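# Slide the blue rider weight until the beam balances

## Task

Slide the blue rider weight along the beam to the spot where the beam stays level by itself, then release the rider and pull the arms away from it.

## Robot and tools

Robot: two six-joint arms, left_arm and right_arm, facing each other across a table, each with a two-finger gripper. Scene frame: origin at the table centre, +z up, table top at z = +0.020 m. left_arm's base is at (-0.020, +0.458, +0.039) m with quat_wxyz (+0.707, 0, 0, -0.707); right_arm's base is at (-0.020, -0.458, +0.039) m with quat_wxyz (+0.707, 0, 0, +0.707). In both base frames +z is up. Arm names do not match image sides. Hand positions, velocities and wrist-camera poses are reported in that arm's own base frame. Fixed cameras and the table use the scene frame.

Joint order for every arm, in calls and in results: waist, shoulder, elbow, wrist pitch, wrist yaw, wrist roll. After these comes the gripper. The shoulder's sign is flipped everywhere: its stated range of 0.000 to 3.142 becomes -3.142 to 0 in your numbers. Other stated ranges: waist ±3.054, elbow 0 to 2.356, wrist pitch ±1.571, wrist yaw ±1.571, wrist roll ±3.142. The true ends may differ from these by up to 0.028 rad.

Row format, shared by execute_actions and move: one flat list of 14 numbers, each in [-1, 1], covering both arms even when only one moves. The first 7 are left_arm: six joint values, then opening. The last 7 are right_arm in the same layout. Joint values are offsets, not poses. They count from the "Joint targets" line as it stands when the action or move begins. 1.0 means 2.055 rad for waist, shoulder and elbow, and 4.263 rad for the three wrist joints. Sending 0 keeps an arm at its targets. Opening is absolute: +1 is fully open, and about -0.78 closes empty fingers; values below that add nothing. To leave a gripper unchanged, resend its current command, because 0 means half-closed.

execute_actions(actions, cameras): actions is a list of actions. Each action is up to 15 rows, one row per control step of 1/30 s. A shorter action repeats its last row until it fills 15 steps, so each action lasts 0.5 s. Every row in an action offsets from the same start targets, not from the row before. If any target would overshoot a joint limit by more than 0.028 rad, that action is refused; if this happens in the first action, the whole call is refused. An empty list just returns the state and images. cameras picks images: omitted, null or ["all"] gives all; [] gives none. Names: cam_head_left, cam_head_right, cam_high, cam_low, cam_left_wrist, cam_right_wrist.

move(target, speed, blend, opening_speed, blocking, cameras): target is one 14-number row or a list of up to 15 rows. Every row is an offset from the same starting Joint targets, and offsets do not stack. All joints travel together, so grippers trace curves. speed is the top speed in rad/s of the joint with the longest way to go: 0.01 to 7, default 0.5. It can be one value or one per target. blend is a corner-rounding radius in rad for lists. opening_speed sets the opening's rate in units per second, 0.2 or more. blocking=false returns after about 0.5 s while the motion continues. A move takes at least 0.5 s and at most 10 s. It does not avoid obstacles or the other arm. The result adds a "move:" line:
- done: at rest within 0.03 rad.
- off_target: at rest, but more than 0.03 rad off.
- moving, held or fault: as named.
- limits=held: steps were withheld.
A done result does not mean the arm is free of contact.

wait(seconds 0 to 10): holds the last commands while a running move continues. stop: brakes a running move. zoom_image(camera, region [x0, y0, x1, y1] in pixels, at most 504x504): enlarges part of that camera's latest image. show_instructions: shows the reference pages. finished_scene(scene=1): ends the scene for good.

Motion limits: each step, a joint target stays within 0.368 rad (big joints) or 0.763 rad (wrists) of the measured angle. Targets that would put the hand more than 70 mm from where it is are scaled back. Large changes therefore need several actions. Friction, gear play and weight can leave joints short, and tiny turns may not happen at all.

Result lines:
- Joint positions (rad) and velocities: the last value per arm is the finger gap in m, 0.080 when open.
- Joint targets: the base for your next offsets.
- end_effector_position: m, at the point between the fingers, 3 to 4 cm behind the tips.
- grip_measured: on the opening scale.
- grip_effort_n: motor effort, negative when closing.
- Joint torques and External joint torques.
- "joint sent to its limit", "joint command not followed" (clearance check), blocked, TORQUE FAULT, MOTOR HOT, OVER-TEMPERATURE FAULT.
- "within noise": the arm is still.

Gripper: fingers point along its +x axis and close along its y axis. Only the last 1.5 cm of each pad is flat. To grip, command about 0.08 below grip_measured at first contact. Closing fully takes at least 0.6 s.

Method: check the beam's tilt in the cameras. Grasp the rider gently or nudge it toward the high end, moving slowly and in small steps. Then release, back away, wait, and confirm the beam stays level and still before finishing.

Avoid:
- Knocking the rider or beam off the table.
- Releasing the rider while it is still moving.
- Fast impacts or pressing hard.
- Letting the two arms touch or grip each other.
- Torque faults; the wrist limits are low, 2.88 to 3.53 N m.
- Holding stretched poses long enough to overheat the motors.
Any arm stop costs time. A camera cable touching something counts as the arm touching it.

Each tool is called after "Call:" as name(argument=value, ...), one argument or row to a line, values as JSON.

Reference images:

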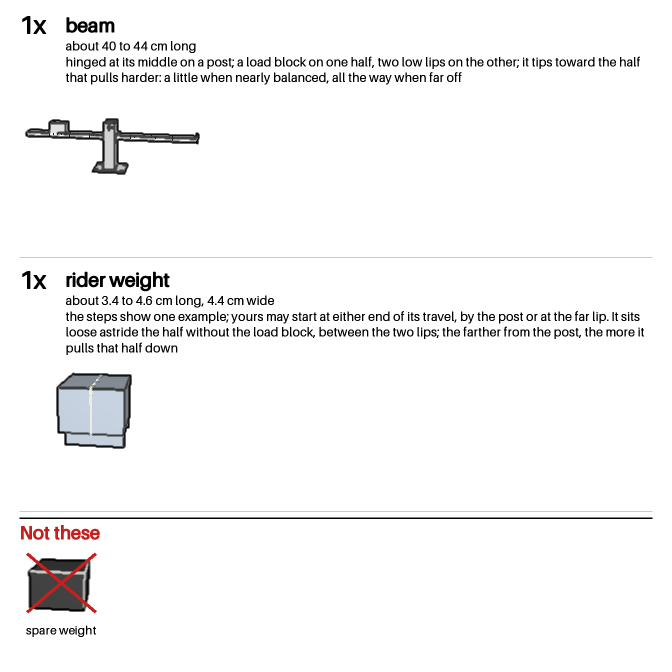

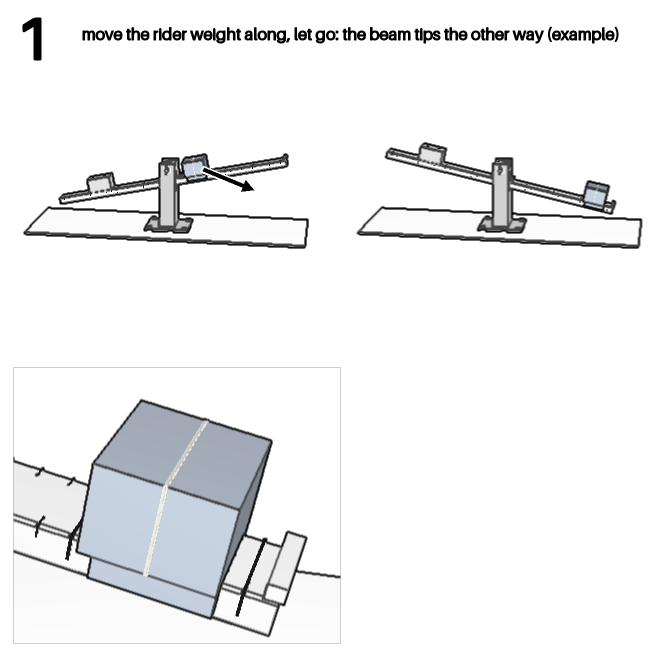

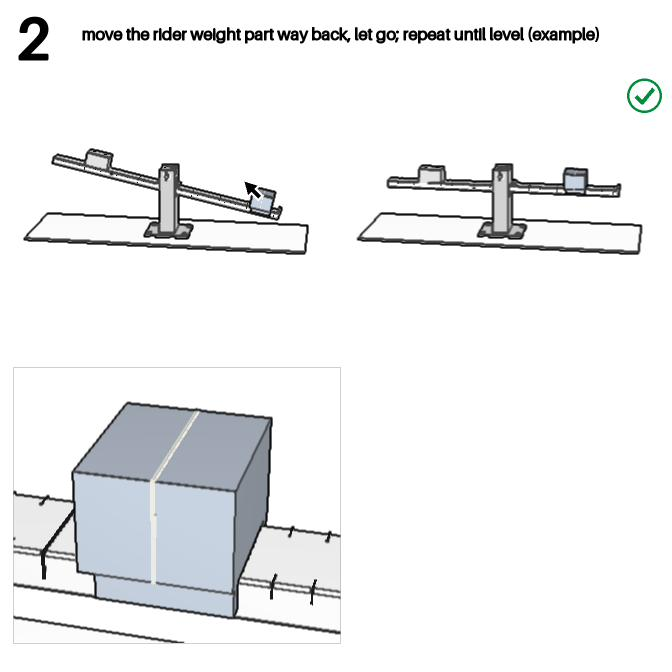

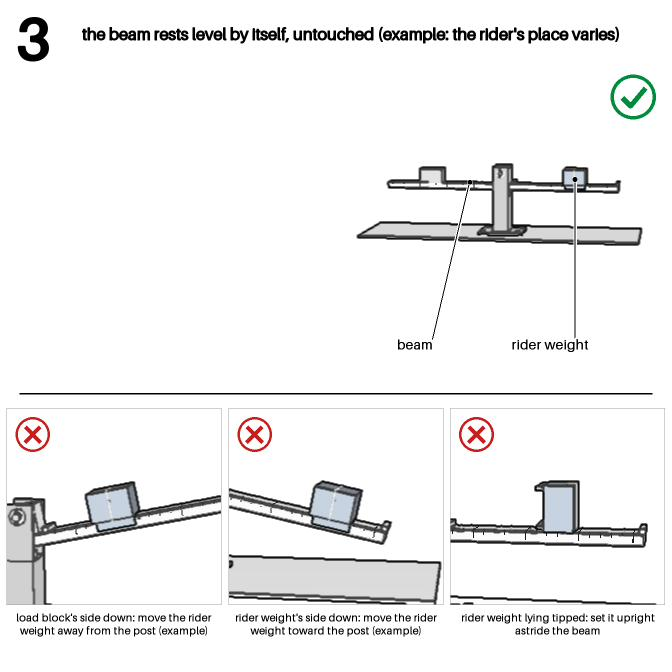

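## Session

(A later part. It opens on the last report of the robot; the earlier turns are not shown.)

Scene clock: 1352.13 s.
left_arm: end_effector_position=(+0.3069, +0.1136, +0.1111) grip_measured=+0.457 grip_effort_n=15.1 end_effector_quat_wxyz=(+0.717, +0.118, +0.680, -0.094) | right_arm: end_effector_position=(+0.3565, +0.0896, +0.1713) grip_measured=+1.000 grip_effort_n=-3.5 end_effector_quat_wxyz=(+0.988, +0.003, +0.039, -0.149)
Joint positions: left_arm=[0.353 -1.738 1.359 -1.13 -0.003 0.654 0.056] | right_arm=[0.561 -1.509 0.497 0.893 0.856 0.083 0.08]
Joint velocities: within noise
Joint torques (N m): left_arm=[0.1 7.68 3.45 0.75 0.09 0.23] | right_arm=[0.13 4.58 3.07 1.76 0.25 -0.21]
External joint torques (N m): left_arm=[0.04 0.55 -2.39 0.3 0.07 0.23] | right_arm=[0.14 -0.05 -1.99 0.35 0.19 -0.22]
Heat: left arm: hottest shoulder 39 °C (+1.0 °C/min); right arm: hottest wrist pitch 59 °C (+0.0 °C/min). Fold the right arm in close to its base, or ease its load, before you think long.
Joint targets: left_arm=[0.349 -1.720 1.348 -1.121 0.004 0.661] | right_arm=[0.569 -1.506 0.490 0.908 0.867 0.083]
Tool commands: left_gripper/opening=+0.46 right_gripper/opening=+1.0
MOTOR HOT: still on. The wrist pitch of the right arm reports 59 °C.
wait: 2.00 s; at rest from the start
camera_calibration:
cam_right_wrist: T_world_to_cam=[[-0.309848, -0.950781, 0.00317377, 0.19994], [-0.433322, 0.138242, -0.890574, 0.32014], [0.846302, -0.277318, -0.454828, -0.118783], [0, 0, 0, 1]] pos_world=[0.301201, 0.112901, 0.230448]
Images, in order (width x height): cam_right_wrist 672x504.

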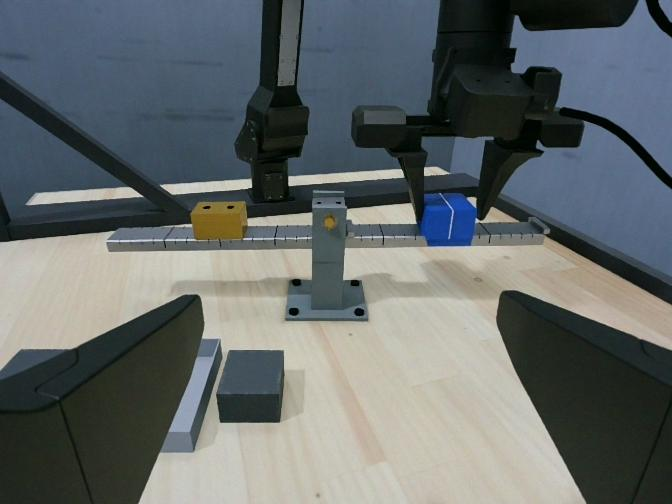

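Call:
zoom_image(
  camera="cam_right_wrist",
  region=[277, 270, 337, 330],
)

Call:
zoom_image(
  camera="cam_right_wrist",
  region=[317, 270, 377, 330],
)

Call:
zoom_image(
  camera="cam_right_wrist",
  region=[300, 185, 360, 245],
)

Scaled by 8.400.

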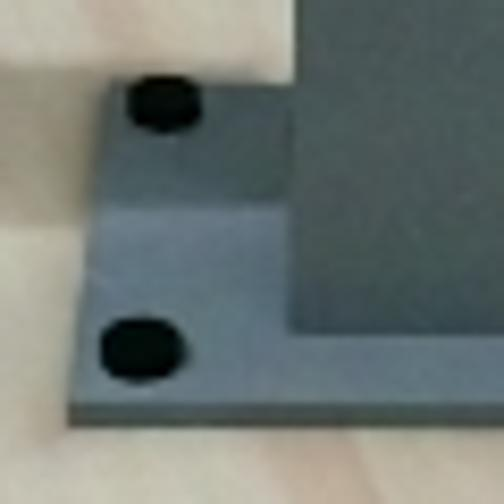

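Scaled by 8.400.

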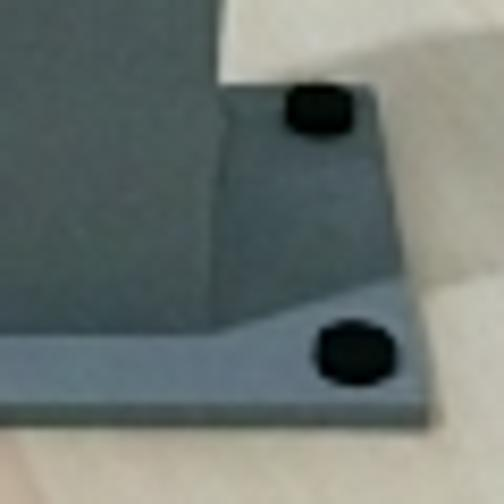

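Scaled by 8.400.

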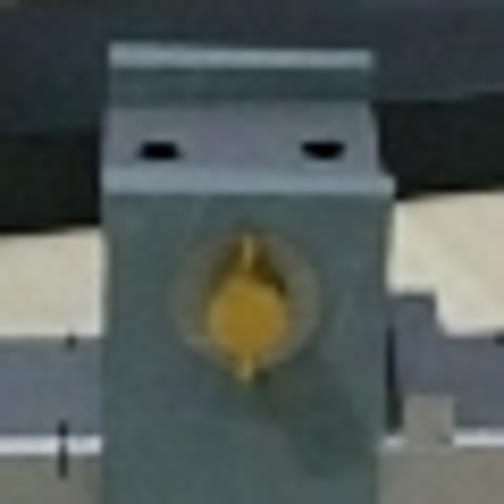

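Call:
zoom_image(
  camera="cam_right_wrist",
  region=[306, 183, 331, 208],
)

Call:
zoom_image(
  camera="cam_right_wrist",
  region=[328, 183, 353, 208],
)

Call:
zoom_image(
  camera="cam_right_wrist",
  region=[280, 300, 305, 325],
)

Call:
zoom_image(
  camera="cam_right_wrist",
  region=[350, 300, 375, 325],
)

Scaled by 20.160.

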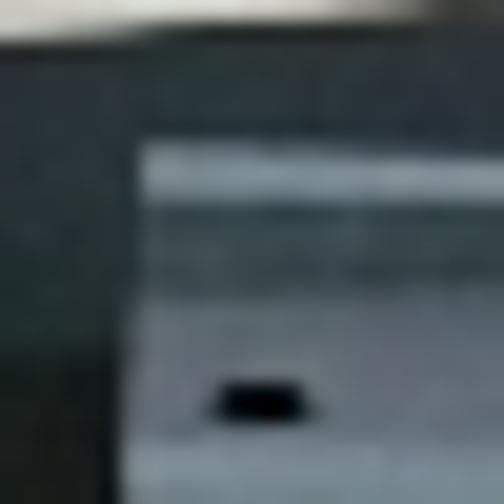

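Scaled by 20.160.

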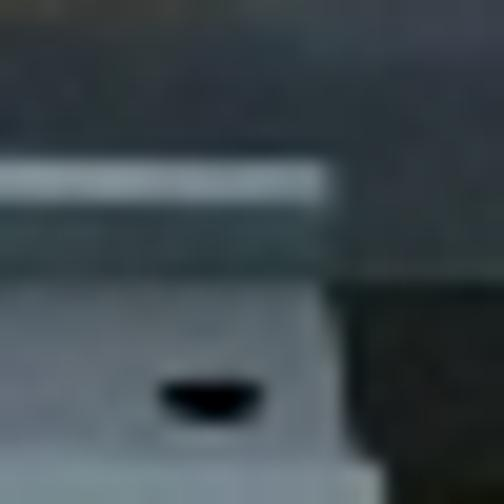

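Scaled by 20.160.

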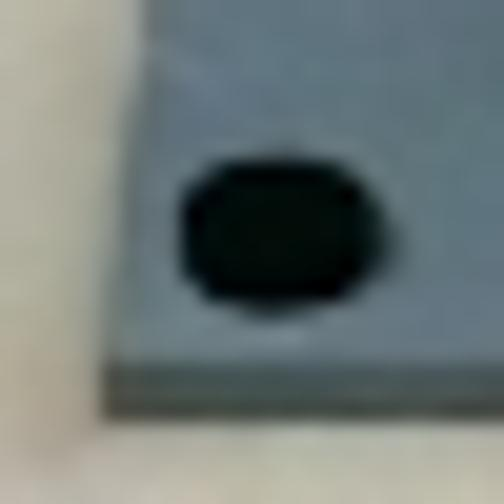

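Scaled by 20.160.

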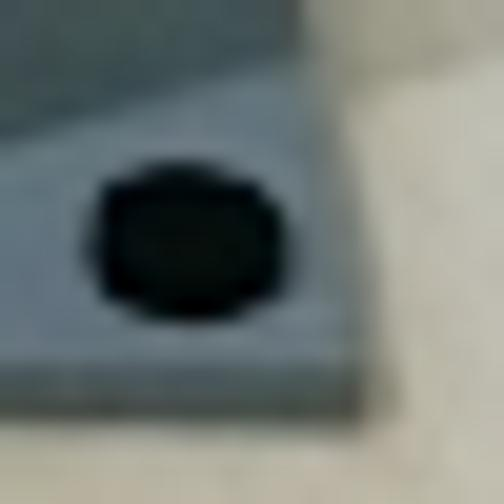

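Call:
move(
  target=[0, 0, 0, 0, 0, 0, 0.22, 0, 0, 0, 0, 0, 0, 1.0],
  opening_speed=0.2,
  cameras=["cam_right_wrist", "cam_left_wrist"],
)

Call:
zoom_image(
  camera="cam_right_wrist",
  region=[370, 160, 570, 320],
)

Scene clock: 1506.57 s.
left_arm: end_effector_position=(+0.3086, +0.1088, +0.1111) grip_measured=+0.224 grip_effort_n=-15.6 end_effector_quat_wxyz=(+0.718, +0.120, +0.678, -0.104) | right_arm: end_effector_position=(+0.3565, +0.0896, +0.1713) grip_measured=+1.000 grip_effort_n=-3.5 end_effector_quat_wxyz=(+0.988, +0.003, +0.039, -0.149)
Joint positions: left_arm=[0.342 -1.738 1.359 -1.13 0.007 0.66 0.045] | right_arm=[0.561 -1.509 0.497 0.893 0.856 0.083 0.08]
Joint velocities: within noise
Joint torques (N m): left_arm=[0.08 7.68 3.49 0.75 0.1 0.22] | right_arm=[0.15 4.45 2.98 1.78 0.26 -0.19]
External joint torques (N m): left_arm=[0.13 0.63 -2.28 0.32 0.06 0.22] | right_arm=[0.13 -0.16 -2.1 0.37 0.21 -0.19]
Heat: left arm: hottest shoulder 41 °C (+1.0 °C/min); right arm: hottest wrist pitch 61 °C (+1.0 °C/min). Fold the right arm in close to its base, or ease its load, before you think long.
Joint targets: left_arm=[0.349 -1.720 1.348 -1.121 0.004 0.661] | right_arm=[0.569 -1.506 0.490 0.908 0.867 0.083]
MOTOR HOT: still on. The wrist pitch of the right arm reports 61 °C.
move: done
camera_calibration:
cam_left_wrist: T_world_to_cam=[[-0.308485, -0.951205, 0.00674513, 0.19972], [-0.91978, 0.300087, 0.252889, 0.25705], [-0.242573, 0.0718083, -0.967472, 0.255761], [0, 0, 0, 1]] pos_world=[0.360081, 0.094472, 0.181089]
cam_right_wrist: T_world_to_cam=[[-0.309848, -0.950781, 0.00317377, 0.19994], [-0.433322, 0.138242, -0.890574, 0.32014], [0.846302, -0.277318, -0.454828, -0.118783], [0, 0, 0, 1]] pos_world=[0.301201, 0.112901, 0.230448]
Images, in order (width x height): cam_left_wrist 672x504, cam_right_wrist 672x504.

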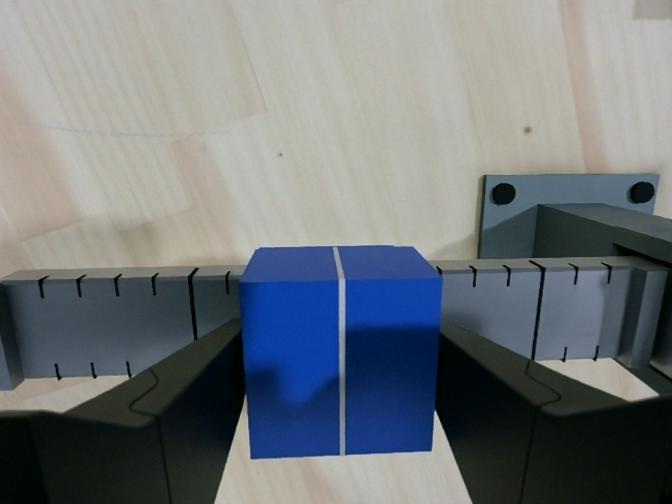

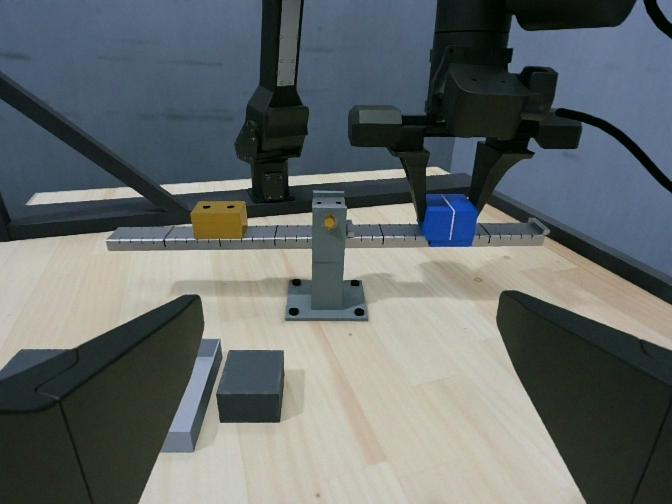

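Scaled by 2.520.

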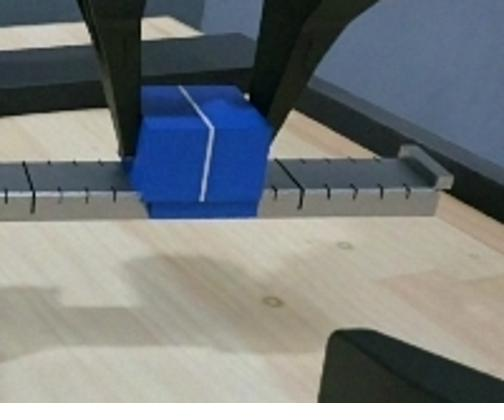

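Call:
move(
  target=[0, 0, 0, 0, 0, 0, 0.46, 0, 0, 0, 0, 0, 0, 1.0],
  opening_speed=0.3,
  cameras=["cam_right_wrist"],
)

Call:
zoom_image(
  camera="cam_right_wrist",
  region=[95, 215, 155, 265],
)

Call:
zoom_image(
  camera="cam_right_wrist",
  region=[500, 210, 560, 260],
)

Call:
zoom_image(
  camera="cam_right_wrist",
  region=[370, 160, 570, 320],
)

Scene clock: 1521.87 s.
left_arm: end_effector_position=(+0.3067, +0.1141, +0.1111) grip_measured=+0.456 grip_effort_n=15.6 end_effector_quat_wxyz=(+0.717, +0.119, +0.680, -0.096) | right_arm: end_effector_position=(+0.3565, +0.0896, +0.1713) grip_measured=+1.000 grip_effort_n=-3.5 end_effector_quat_wxyz=(+0.988, +0.003, +0.039, -0.149)
Joint positions: left_arm=[0.354 -1.738 1.359 -1.13 -0.003 0.66 0.056] | right_arm=[0.561 -1.509 0.497 0.893 0.856 0.083 0.08]
Joint velocities: within noise
Joint torques (N m): left_arm=[-0.02 7.68 3.47 0.75 0.09 0.22] | right_arm=[0.14 4.54 3.01 1.77 0.23 -0.2]
External joint torques (N m): left_arm=[0 0.55 -2.36 0.31 0.06 0.22] | right_arm=[0.11 -0.1 -2.09 0.36 0.18 -0.21]
Heat: left arm: hottest shoulder 41 °C (+1.0 °C/min); right arm: hottest wrist pitch 61 °C (+1.0 °C/min). Fold the right arm in close to its base, or ease its load, before you think long.
Joint targets: left_arm=[0.349 -1.720 1.348 -1.121 0.004 0.661] | right_arm=[0.569 -1.506 0.490 0.908 0.867 0.083]
MOTOR HOT: still on. The wrist pitch of the right arm reports 61 °C.
move: done
camera_calibration:
cam_right_wrist: T_world_to_cam=[[-0.309848, -0.950781, 0.00317377, 0.19994], [-0.433322, 0.138242, -0.890574, 0.32014], [0.846302, -0.277318, -0.454828, -0.118783], [0, 0, 0, 1]] pos_world=[0.301201, 0.112901, 0.230448]
Images, in order (width x height): cam_right_wrist 672x504.

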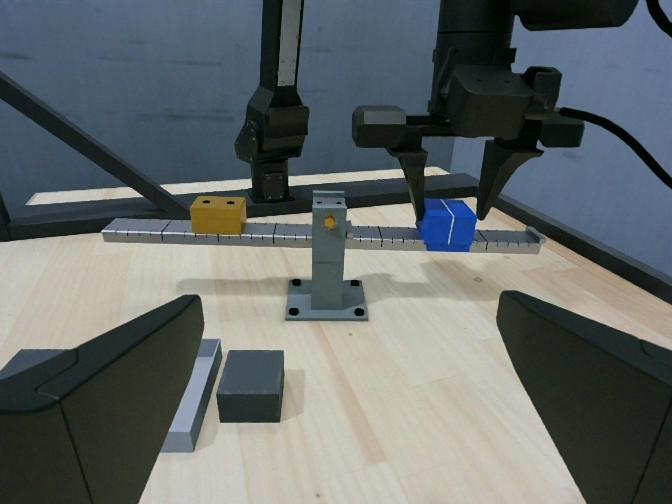

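Scaled by 8.400.

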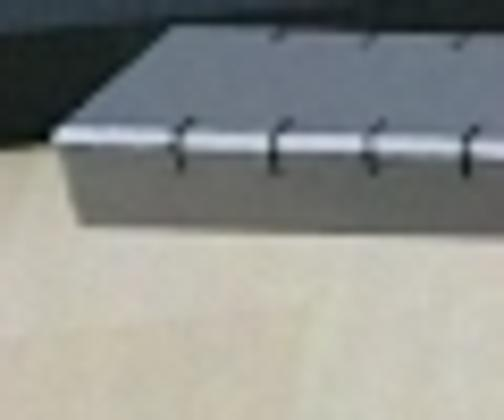

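Scaled by 8.400.

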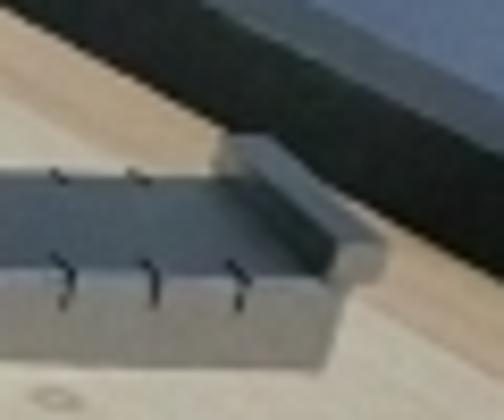

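Scaled by 2.520.

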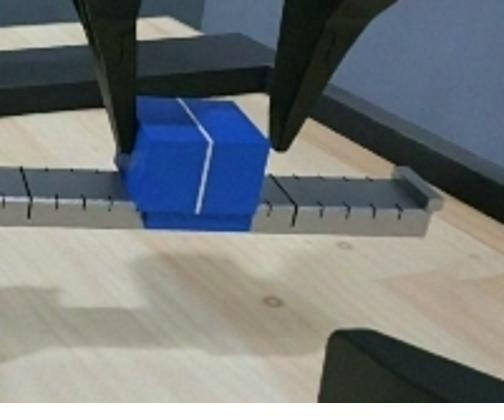

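Call:
wait(
  seconds=1,
  cameras=["cam_right_wrist", "cam_left_wrist"],
)

Call:
zoom_image(
  camera="cam_right_wrist",
  region=[95, 215, 155, 265],
)

Call:
zoom_image(
  camera="cam_right_wrist",
  region=[500, 210, 560, 260],
)

Call:
zoom_image(
  camera="cam_right_wrist",
  region=[370, 180, 490, 280],
)

Scene clock: 1529.80 s.
left_arm: end_effector_position=(+0.3067, +0.1141, +0.1111) grip_measured=+0.457 grip_effort_n=15.6 end_effector_quat_wxyz=(+0.717, +0.119, +0.680, -0.096) | right_arm: end_effector_position=(+0.3565, +0.0896, +0.1713) grip_measured=+1.000 grip_effort_n=-3.5 end_effector_quat_wxyz=(+0.988, +0.003, +0.039, -0.149)
Joint positions: left_arm=[0.354 -1.738 1.359 -1.13 -0.003 0.66 0.056] | right_arm=[0.561 -1.509 0.497 0.893 0.856 0.083 0.08]
Joint velocities: within noise
Joint torques (N m): left_arm=[0.06 7.67 3.49 0.75 0.09 0.22] | right_arm=[0.22 4.45 3.07 1.76 0.23 -0.17]
External joint torques (N m): left_arm=[0.12 0.52 -2.34 0.31 0.06 0.22] | right_arm=[0.22 -0.2 -2.02 0.35 0.17 -0.17]
Heat: left arm: hottest shoulder 41 °C (+1.0 °C/min); right arm: hottest wrist pitch 61 °C (+1.0 °C/min). Fold the right arm in close to its base, or ease its load, before you think long.
Joint targets: left_arm=[0.349 -1.720 1.348 -1.121 0.004 0.661] | right_arm=[0.569 -1.506 0.490 0.908 0.867 0.083]
Tool commands: left_gripper/opening=+0.46 right_gripper/opening=+1.0
MOTOR HOT: still on. The wrist pitch of the right arm reports 61 °C.
wait: 1.00 s; at rest from the start
camera_calibration:
cam_left_wrist: T_world_to_cam=[[-0.296116, -0.95515, -0.0016996, 0.201715], [-0.922634, 0.285574, 0.25922, 0.255514], [-0.247108, 0.0783273, -0.965817, 0.255398], [0, 0, 0, 1]] pos_world=[0.358588, 0.0996955, 0.180777]
cam_right_wrist: T_world_to_cam=[[-0.309848, -0.950781, 0.00317377, 0.19994], [-0.433322, 0.138242, -0.890574, 0.32014], [0.846302, -0.277318, -0.454828, -0.118783], [0, 0, 0, 1]] pos_world=[0.301201, 0.112901, 0.230448]
Images, in order (width x height): cam_left_wrist 672x504, cam_right_wrist 672x504.

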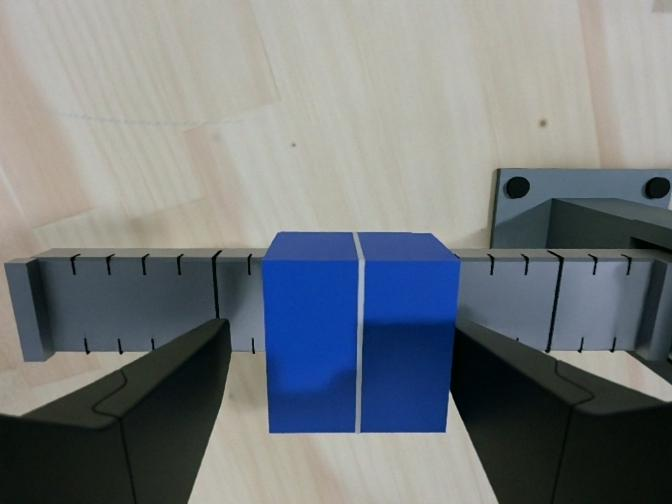

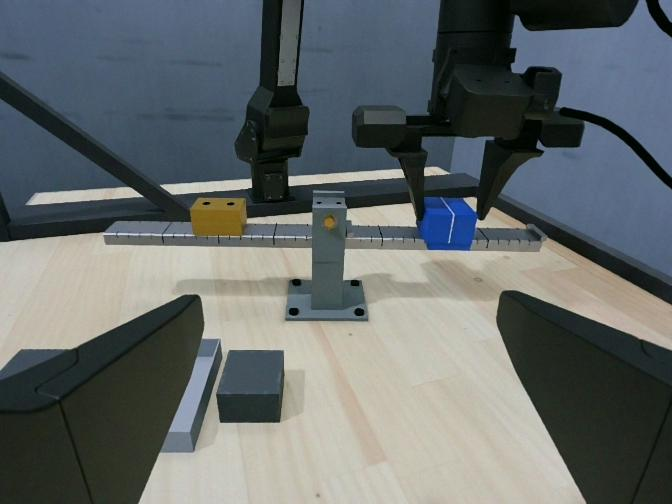

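Scaled by 8.400.

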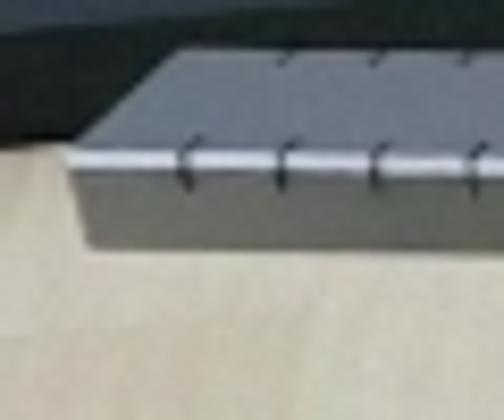

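Scaled by 8.400.

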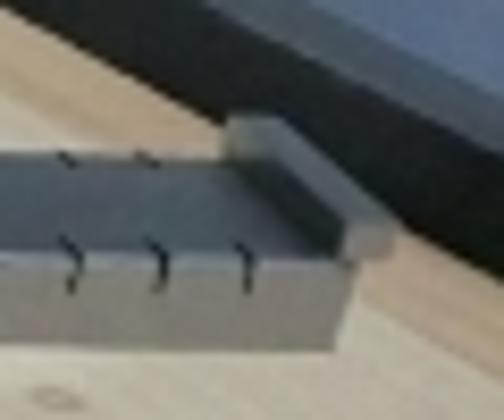

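Scaled by 4.200.

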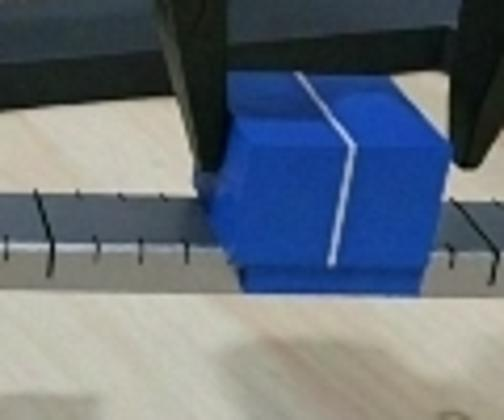

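Call:
wait(
  seconds=3,
  cameras=["cam_right_wrist"],
)

Call:
zoom_image(
  camera="cam_right_wrist",
  region=[95, 215, 155, 265],
)

Call:
zoom_image(
  camera="cam_right_wrist",
  region=[500, 210, 560, 260],
)

Call:
zoom_image(
  camera="cam_right_wrist",
  region=[370, 180, 490, 280],
)

Scene clock: 1541.73 s.
left_arm: end_effector_position=(+0.3067, +0.1141, +0.1111) grip_measured=+0.457 grip_effort_n=15.1 end_effector_quat_wxyz=(+0.717, +0.119, +0.680, -0.096) | right_arm: end_effector_position=(+0.3565, +0.0896, +0.1713) grip_measured=+1.000 grip_effort_n=-4.0 end_effector_quat_wxyz=(+0.988, +0.003, +0.039, -0.149)
Joint positions: left_arm=[0.354 -1.738 1.359 -1.13 -0.003 0.66 0.056] | right_arm=[0.561 -1.509 0.497 0.893 0.856 0.083 0.08]
Joint velocities: within noise
Joint torques (N m): left_arm=[0.06 7.7 3.48 0.75 0.09 0.23] | right_arm=[0.22 4.42 3.12 1.78 0.25 -0.19]
External joint torques (N m): left_arm=[0.04 0.52 -2.35 0.32 0.06 0.23] | right_arm=[0.24 -0.2 -1.95 0.38 0.19 -0.19]
Heat: left arm: hottest shoulder 41 °C (+1.0 °C/min); right arm: hottest wrist pitch 61 °C (+1.0 °C/min). Fold the right arm in close to its base, or ease its load, before you think long.
Joint targets: left_arm=[0.349 -1.720 1.348 -1.121 0.004 0.661] | right_arm=[0.569 -1.506 0.490 0.908 0.867 0.083]
Tool commands: left_gripper/opening=+0.46 right_gripper/opening=+1.0
MOTOR HOT: still on. The wrist pitch of the right arm reports 61 °C.
wait: 3.00 s; at rest from the start
camera_calibration:
cam_right_wrist: T_world_to_cam=[[-0.309848, -0.950781, 0.00317377, 0.19994], [-0.433322, 0.138242, -0.890574, 0.32014], [0.846302, -0.277318, -0.454828, -0.118783], [0, 0, 0, 1]] pos_world=[0.301201, 0.112901, 0.230448]
Images, in order (width x height): cam_right_wrist 672x504.

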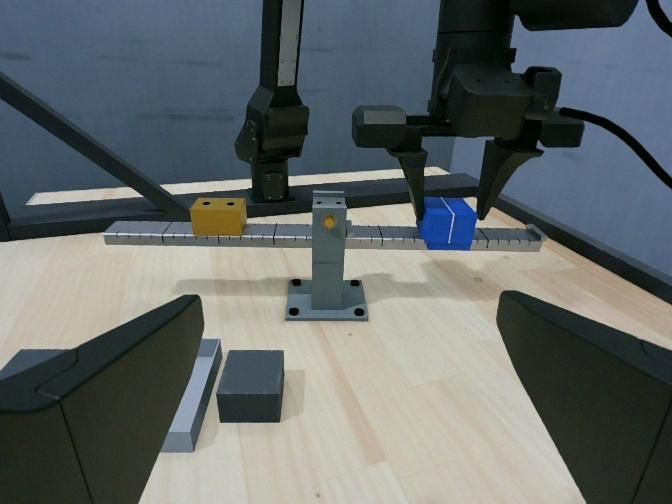

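Scaled by 8.400.

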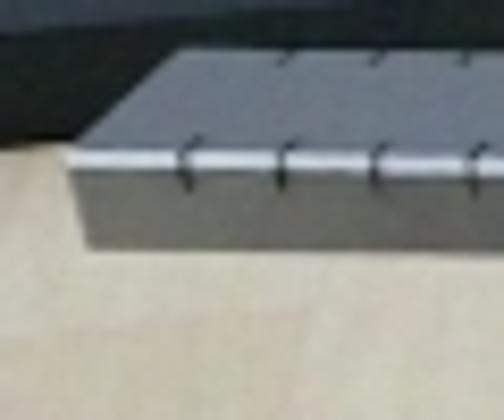

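Scaled by 8.400.

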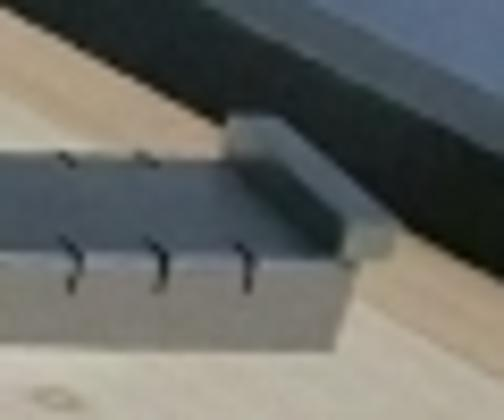

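Scaled by 4.200.

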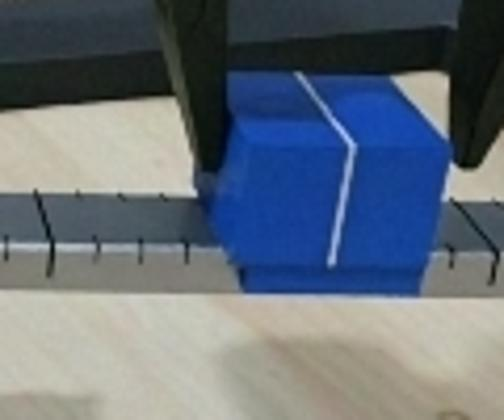

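Call:
wait(
  seconds=0.1,
  cameras=["cam_left_wrist", "cam_right_wrist"],
)

Call:
zoom_image(
  camera="cam_left_wrist",
  region=[420, 290, 520, 440],
)

Call:
zoom_image(
  camera="cam_left_wrist",
  region=[190, 290, 290, 440],
)

Call:
zoom_image(
  camera="cam_right_wrist",
  region=[400, 180, 440, 260],
)

Scene clock: 1553.80 s.
left_arm: end_effector_position=(+0.3067, +0.1141, +0.1111) grip_measured=+0.457 grip_effort_n=16.0 end_effector_quat_wxyz=(+0.717, +0.119, +0.680, -0.096) | right_arm: end_effector_position=(+0.3565, +0.0896, +0.1713) grip_measured=+1.000 grip_effort_n=-3.5 end_effector_quat_wxyz=(+0.988, +0.003, +0.039, -0.149)
Joint positions: left_arm=[0.354 -1.738 1.359 -1.13 -0.003 0.66 0.056] | right_arm=[0.561 -1.509 0.497 0.893 0.856 0.083 0.08]
Joint velocities: within noise
Joint torques (N m): left_arm=[0.05 7.7 3.46 0.75 0.09 0.22] | right_arm=[0.23 4.6 3.09 1.78 0.25 -0.2]
External joint torques (N m): left_arm=[0.08 0.53 -2.38 0.31 0.06 0.23] | right_arm=[0.19 -0.05 -2 0.37 0.2 -0.2]
Heat: left arm: hottest shoulder 41 °C (+1.0 °C/min); right arm: hottest wrist pitch 61 °C (+1.0 °C/min). Fold the right arm in close to its base, or ease its load, before you think long.
Joint targets: left_arm=[0.349 -1.720 1.348 -1.121 0.004 0.661] | right_arm=[0.569 -1.506 0.490 0.908 0.867 0.083]
Tool commands: left_gripper/opening=+0.46 right_gripper/opening=+1.0
MOTOR HOT: still on. The wrist pitch of the right arm reports 61 °C.
wait: 0.10 s; at rest from the start
camera_calibration:
cam_left_wrist: T_world_to_cam=[[-0.296116, -0.95515, -0.0016996, 0.201715], [-0.922634, 0.285574, 0.25922, 0.255514], [-0.247108, 0.0783273, -0.965817, 0.255398], [0, 0, 0, 1]] pos_world=[0.358588, 0.0996955, 0.180777]
cam_right_wrist: T_world_to_cam=[[-0.309848, -0.950781, 0.00317377, 0.19994], [-0.433322, 0.138242, -0.890574, 0.32014], [0.846302, -0.277318, -0.454828, -0.118783], [0, 0, 0, 1]] pos_world=[0.301201, 0.112901, 0.230448]
Images, in order (width x height): cam_left_wrist 672x504, cam_right_wrist 672x504.

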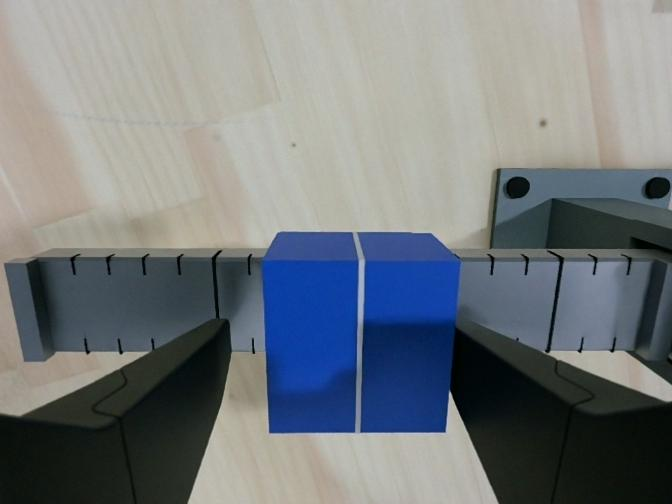

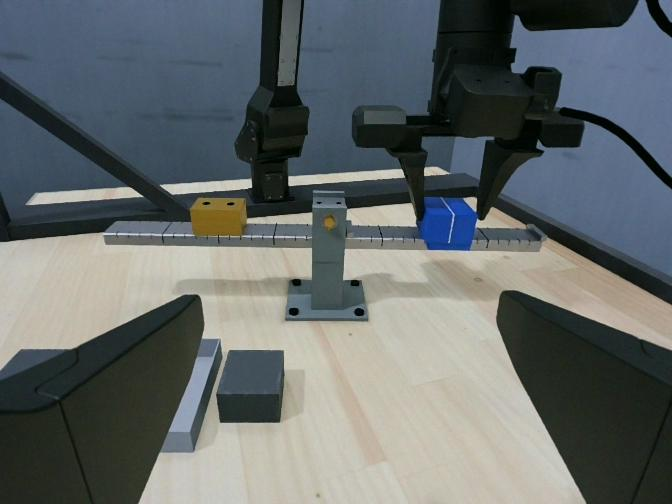

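Scaled by 3.360.

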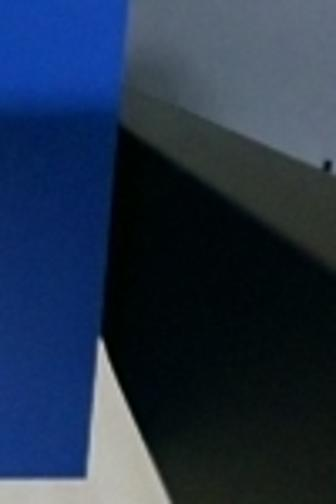

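Scaled by 3.360.

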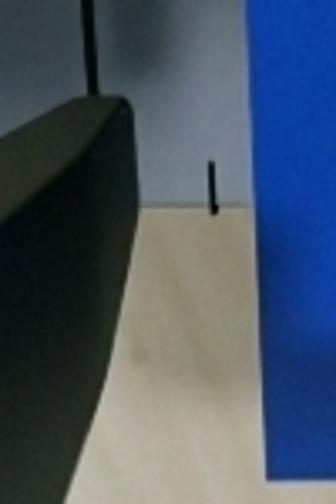

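Scaled by 6.300.

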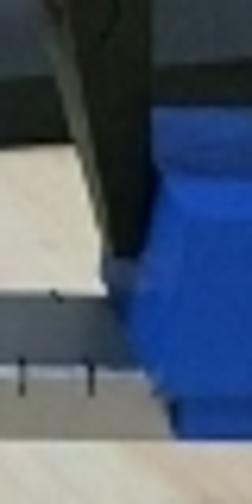

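Call:
move(
  target=[0, 0, 0, 0, 0, 0, 0.75, 0, 0, 0, 0, 0, 0, 1.0],
  opening_speed=0.4,
  cameras=["cam_right_wrist", "cam_left_wrist"],
)

Call:
zoom_image(
  camera="cam_right_wrist",
  region=[95, 215, 155, 265],
)

Call:
zoom_image(
  camera="cam_right_wrist",
  region=[500, 210, 560, 260],
)

Call:
zoom_image(
  camera="cam_right_wrist",
  region=[370, 180, 490, 280],
)

Scene clock: 1580.73 s.
left_arm: end_effector_position=(+0.3067, +0.1141, +0.1111) grip_measured=+0.746 grip_effort_n=15.6 end_effector_quat_wxyz=(+0.717, +0.119, +0.680, -0.096) | right_arm: end_effector_position=(+0.3565, +0.0896, +0.1713) grip_measured=+1.000 grip_effort_n=-4.0 end_effector_quat_wxyz=(+0.988, +0.003, +0.039, -0.149)
Joint positions: left_arm=[0.354 -1.738 1.359 -1.13 -0.003 0.66 0.069] | right_arm=[0.561 -1.509 0.497 0.893 0.856 0.083 0.08]
Joint velocities: within noise
Joint torques (N m): left_arm=[0.04 7.69 3.48 0.75 0.09 0.22] | right_arm=[0.21 4.44 3.05 1.77 0.22 -0.19]
External joint torques (N m): left_arm=[0.04 0.61 -2.3 0.32 0.07 0.23] | right_arm=[0.23 -0.22 -2.02 0.36 0.16 -0.19]
Heat: left arm: hottest shoulder 41 °C (+0.0 °C/min); right arm: hottest wrist pitch 61 °C (+0.0 °C/min). Fold the right arm in close to its base, or ease its load, before you think long.
Joint targets: left_arm=[0.349 -1.720 1.348 -1.121 0.004 0.661] | right_arm=[0.569 -1.506 0.490 0.908 0.867 0.083]
MOTOR HOT: still on. The wrist pitch of the right arm reports 61 °C.
move: done
camera_calibration:
cam_left_wrist: T_world_to_cam=[[-0.296116, -0.95515, -0.0016996, 0.201715], [-0.922634, 0.285574, 0.25922, 0.255514], [-0.247108, 0.0783273, -0.965817, 0.255398], [0, 0, 0, 1]] pos_world=[0.358588, 0.0996955, 0.180777]
cam_right_wrist: T_world_to_cam=[[-0.309848, -0.950781, 0.00317377, 0.19994], [-0.433322, 0.138242, -0.890574, 0.32014], [0.846302, -0.277318, -0.454828, -0.118783], [0, 0, 0, 1]] pos_world=[0.301201, 0.112901, 0.230448]
Images, in order (width x height): cam_left_wrist 672x504, cam_right_wrist 672x504.

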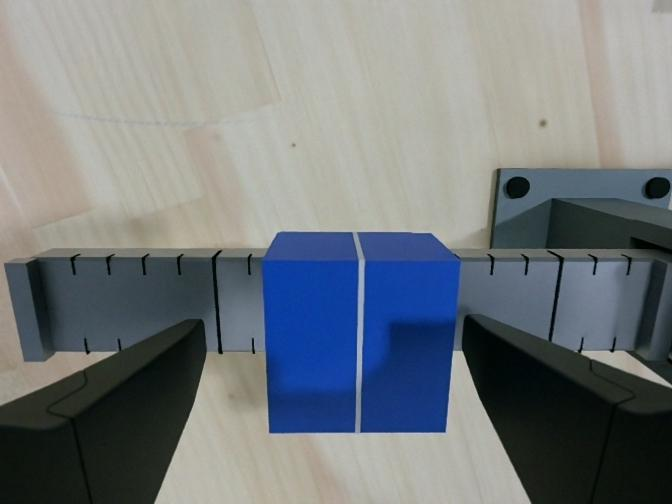

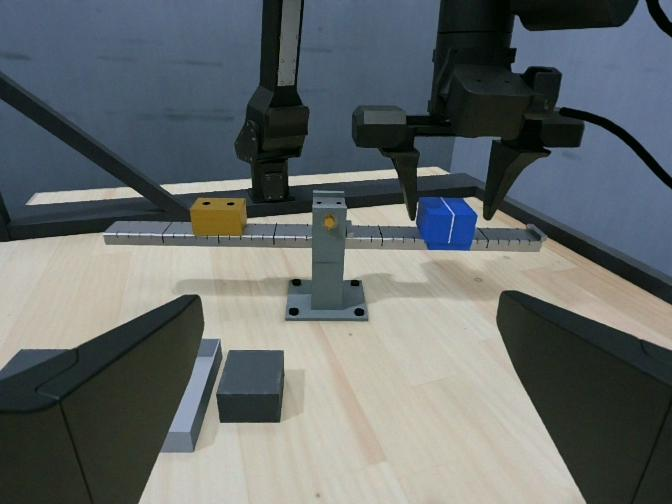

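Scaled by 8.400.

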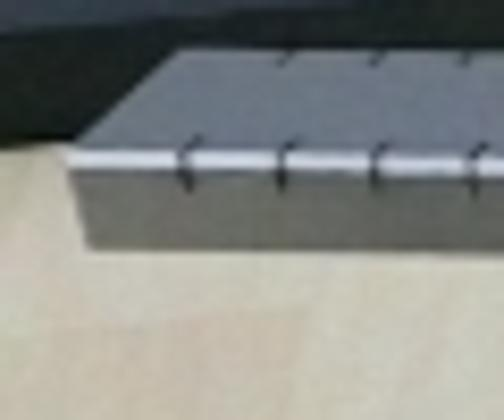

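Scaled by 8.400.

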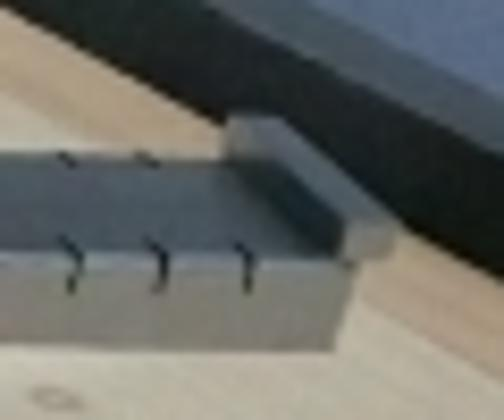

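Scaled by 4.200.

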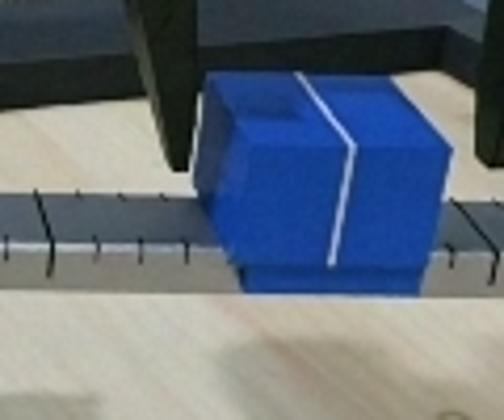

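Call:
zoom_image(
  camera="cam_right_wrist",
  region=[95, 205, 195, 265],
)

Call:
zoom_image(
  camera="cam_right_wrist",
  region=[235, 205, 335, 265],
)

Call:
zoom_image(
  camera="cam_right_wrist",
  region=[335, 205, 435, 265],
)

Call:
zoom_image(
  camera="cam_right_wrist",
  region=[455, 205, 555, 265],
)

Scaled by 5.040.

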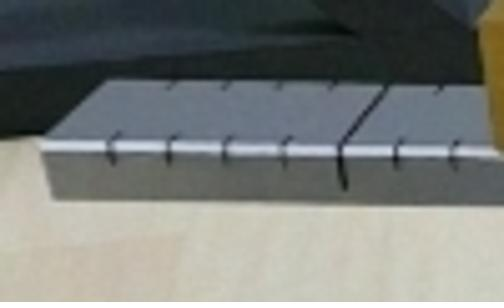

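Scaled by 5.040.

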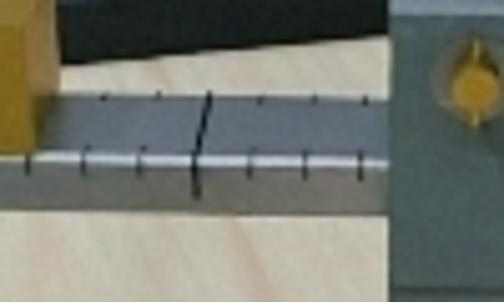

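Scaled by 5.040.

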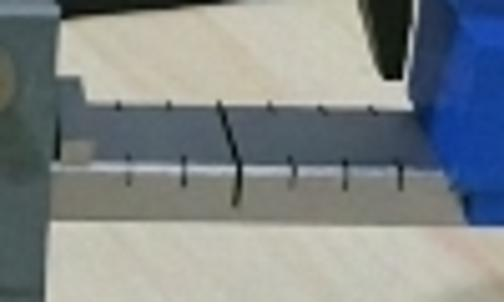

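Scaled by 5.040.

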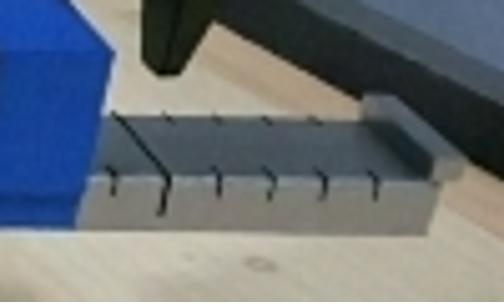

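Call:
move(
  target=[0, 0, 0, 0, 0, 0, 1.0, 0, 0, 0, 0, 0, 0, 1.0],
  opening_speed=0.4,
  cameras=["cam_right_wrist", "cam_left_wrist"],
)

Call:
zoom_image(
  camera="cam_right_wrist",
  region=[370, 160, 570, 320],
)

Scene clock: 1678.70 s.
left_arm: end_effector_position=(+0.3067, +0.1141, +0.1111) grip_measured=+1.000 grip_effort_n=15.1 end_effector_quat_wxyz=(+0.717, +0.119, +0.680, -0.096) | right_arm: end_effector_position=(+0.3565, +0.0896, +0.1713) grip_measured=+1.000 grip_effort_n=-3.5 end_effector_quat_wxyz=(+0.988, +0.003, +0.039, -0.149)
Joint positions: left_arm=[0.354 -1.738 1.359 -1.13 -0.003 0.66 0.08] | right_arm=[0.561 -1.509 0.497 0.893 0.856 0.083 0.08]
Joint velocities: within noise
Joint torques (N m): left_arm=[0.07 7.7 3.46 0.75 0.1 0.23] | right_arm=[0.23 4.37 2.96 1.81 0.24 -0.15]
External joint torques (N m): left_arm=[0.11 0.63 -2.34 0.31 0.07 0.23] | right_arm=[0.23 -0.25 -2.11 0.4 0.19 -0.16]
Heat: left arm: hottest shoulder 41 °C (+0.0 °C/min); right arm: hottest wrist pitch 62 °C (+1.0 °C/min). Fold the right arm in close to its base, or ease its load, before you think long.
Joint targets: left_arm=[0.349 -1.720 1.348 -1.121 0.004 0.661] | right_arm=[0.569 -1.506 0.490 0.908 0.867 0.083]
MOTOR HOT: still on. The wrist pitch of the right arm reports 62 °C.
move: done
camera_calibration:
cam_left_wrist: T_world_to_cam=[[-0.296116, -0.95515, -0.0016996, 0.201715], [-0.922634, 0.285574, 0.25922, 0.255514], [-0.247108, 0.0783273, -0.965817, 0.255398], [0, 0, 0, 1]] pos_world=[0.358588, 0.0996955, 0.180777]
cam_right_wrist: T_world_to_cam=[[-0.309848, -0.950781, 0.00317377, 0.19994], [-0.433322, 0.138242, -0.890574, 0.32014], [0.846302, -0.277318, -0.454828, -0.118783], [0, 0, 0, 1]] pos_world=[0.301201, 0.112901, 0.230448]
Images, in order (width x height): cam_left_wrist 672x504, cam_right_wrist 672x504.

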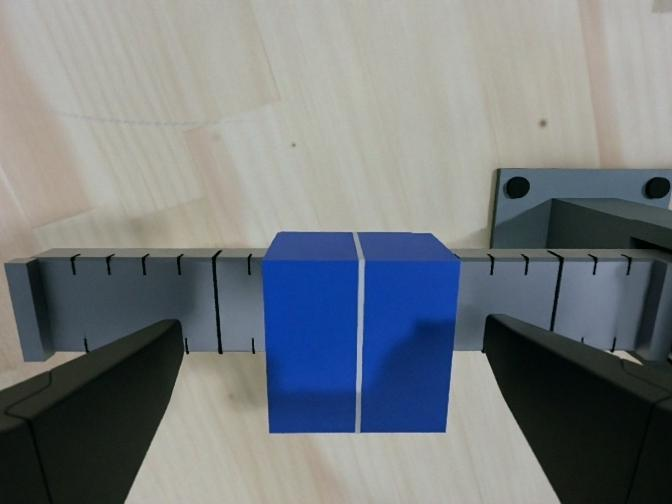

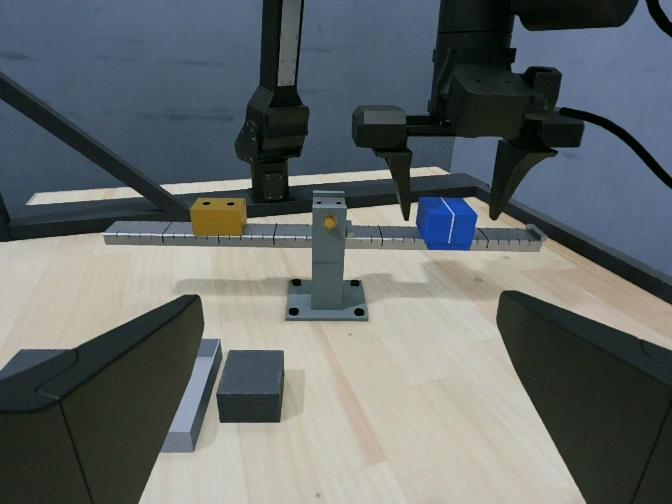

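Scaled by 2.520.

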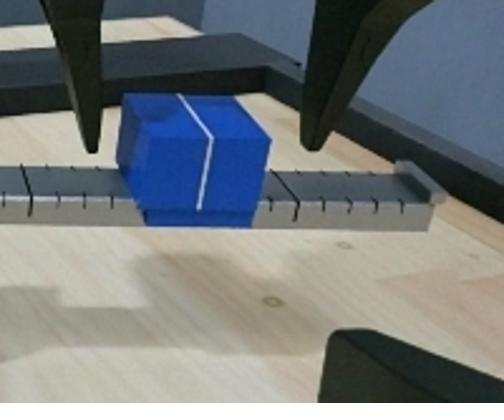

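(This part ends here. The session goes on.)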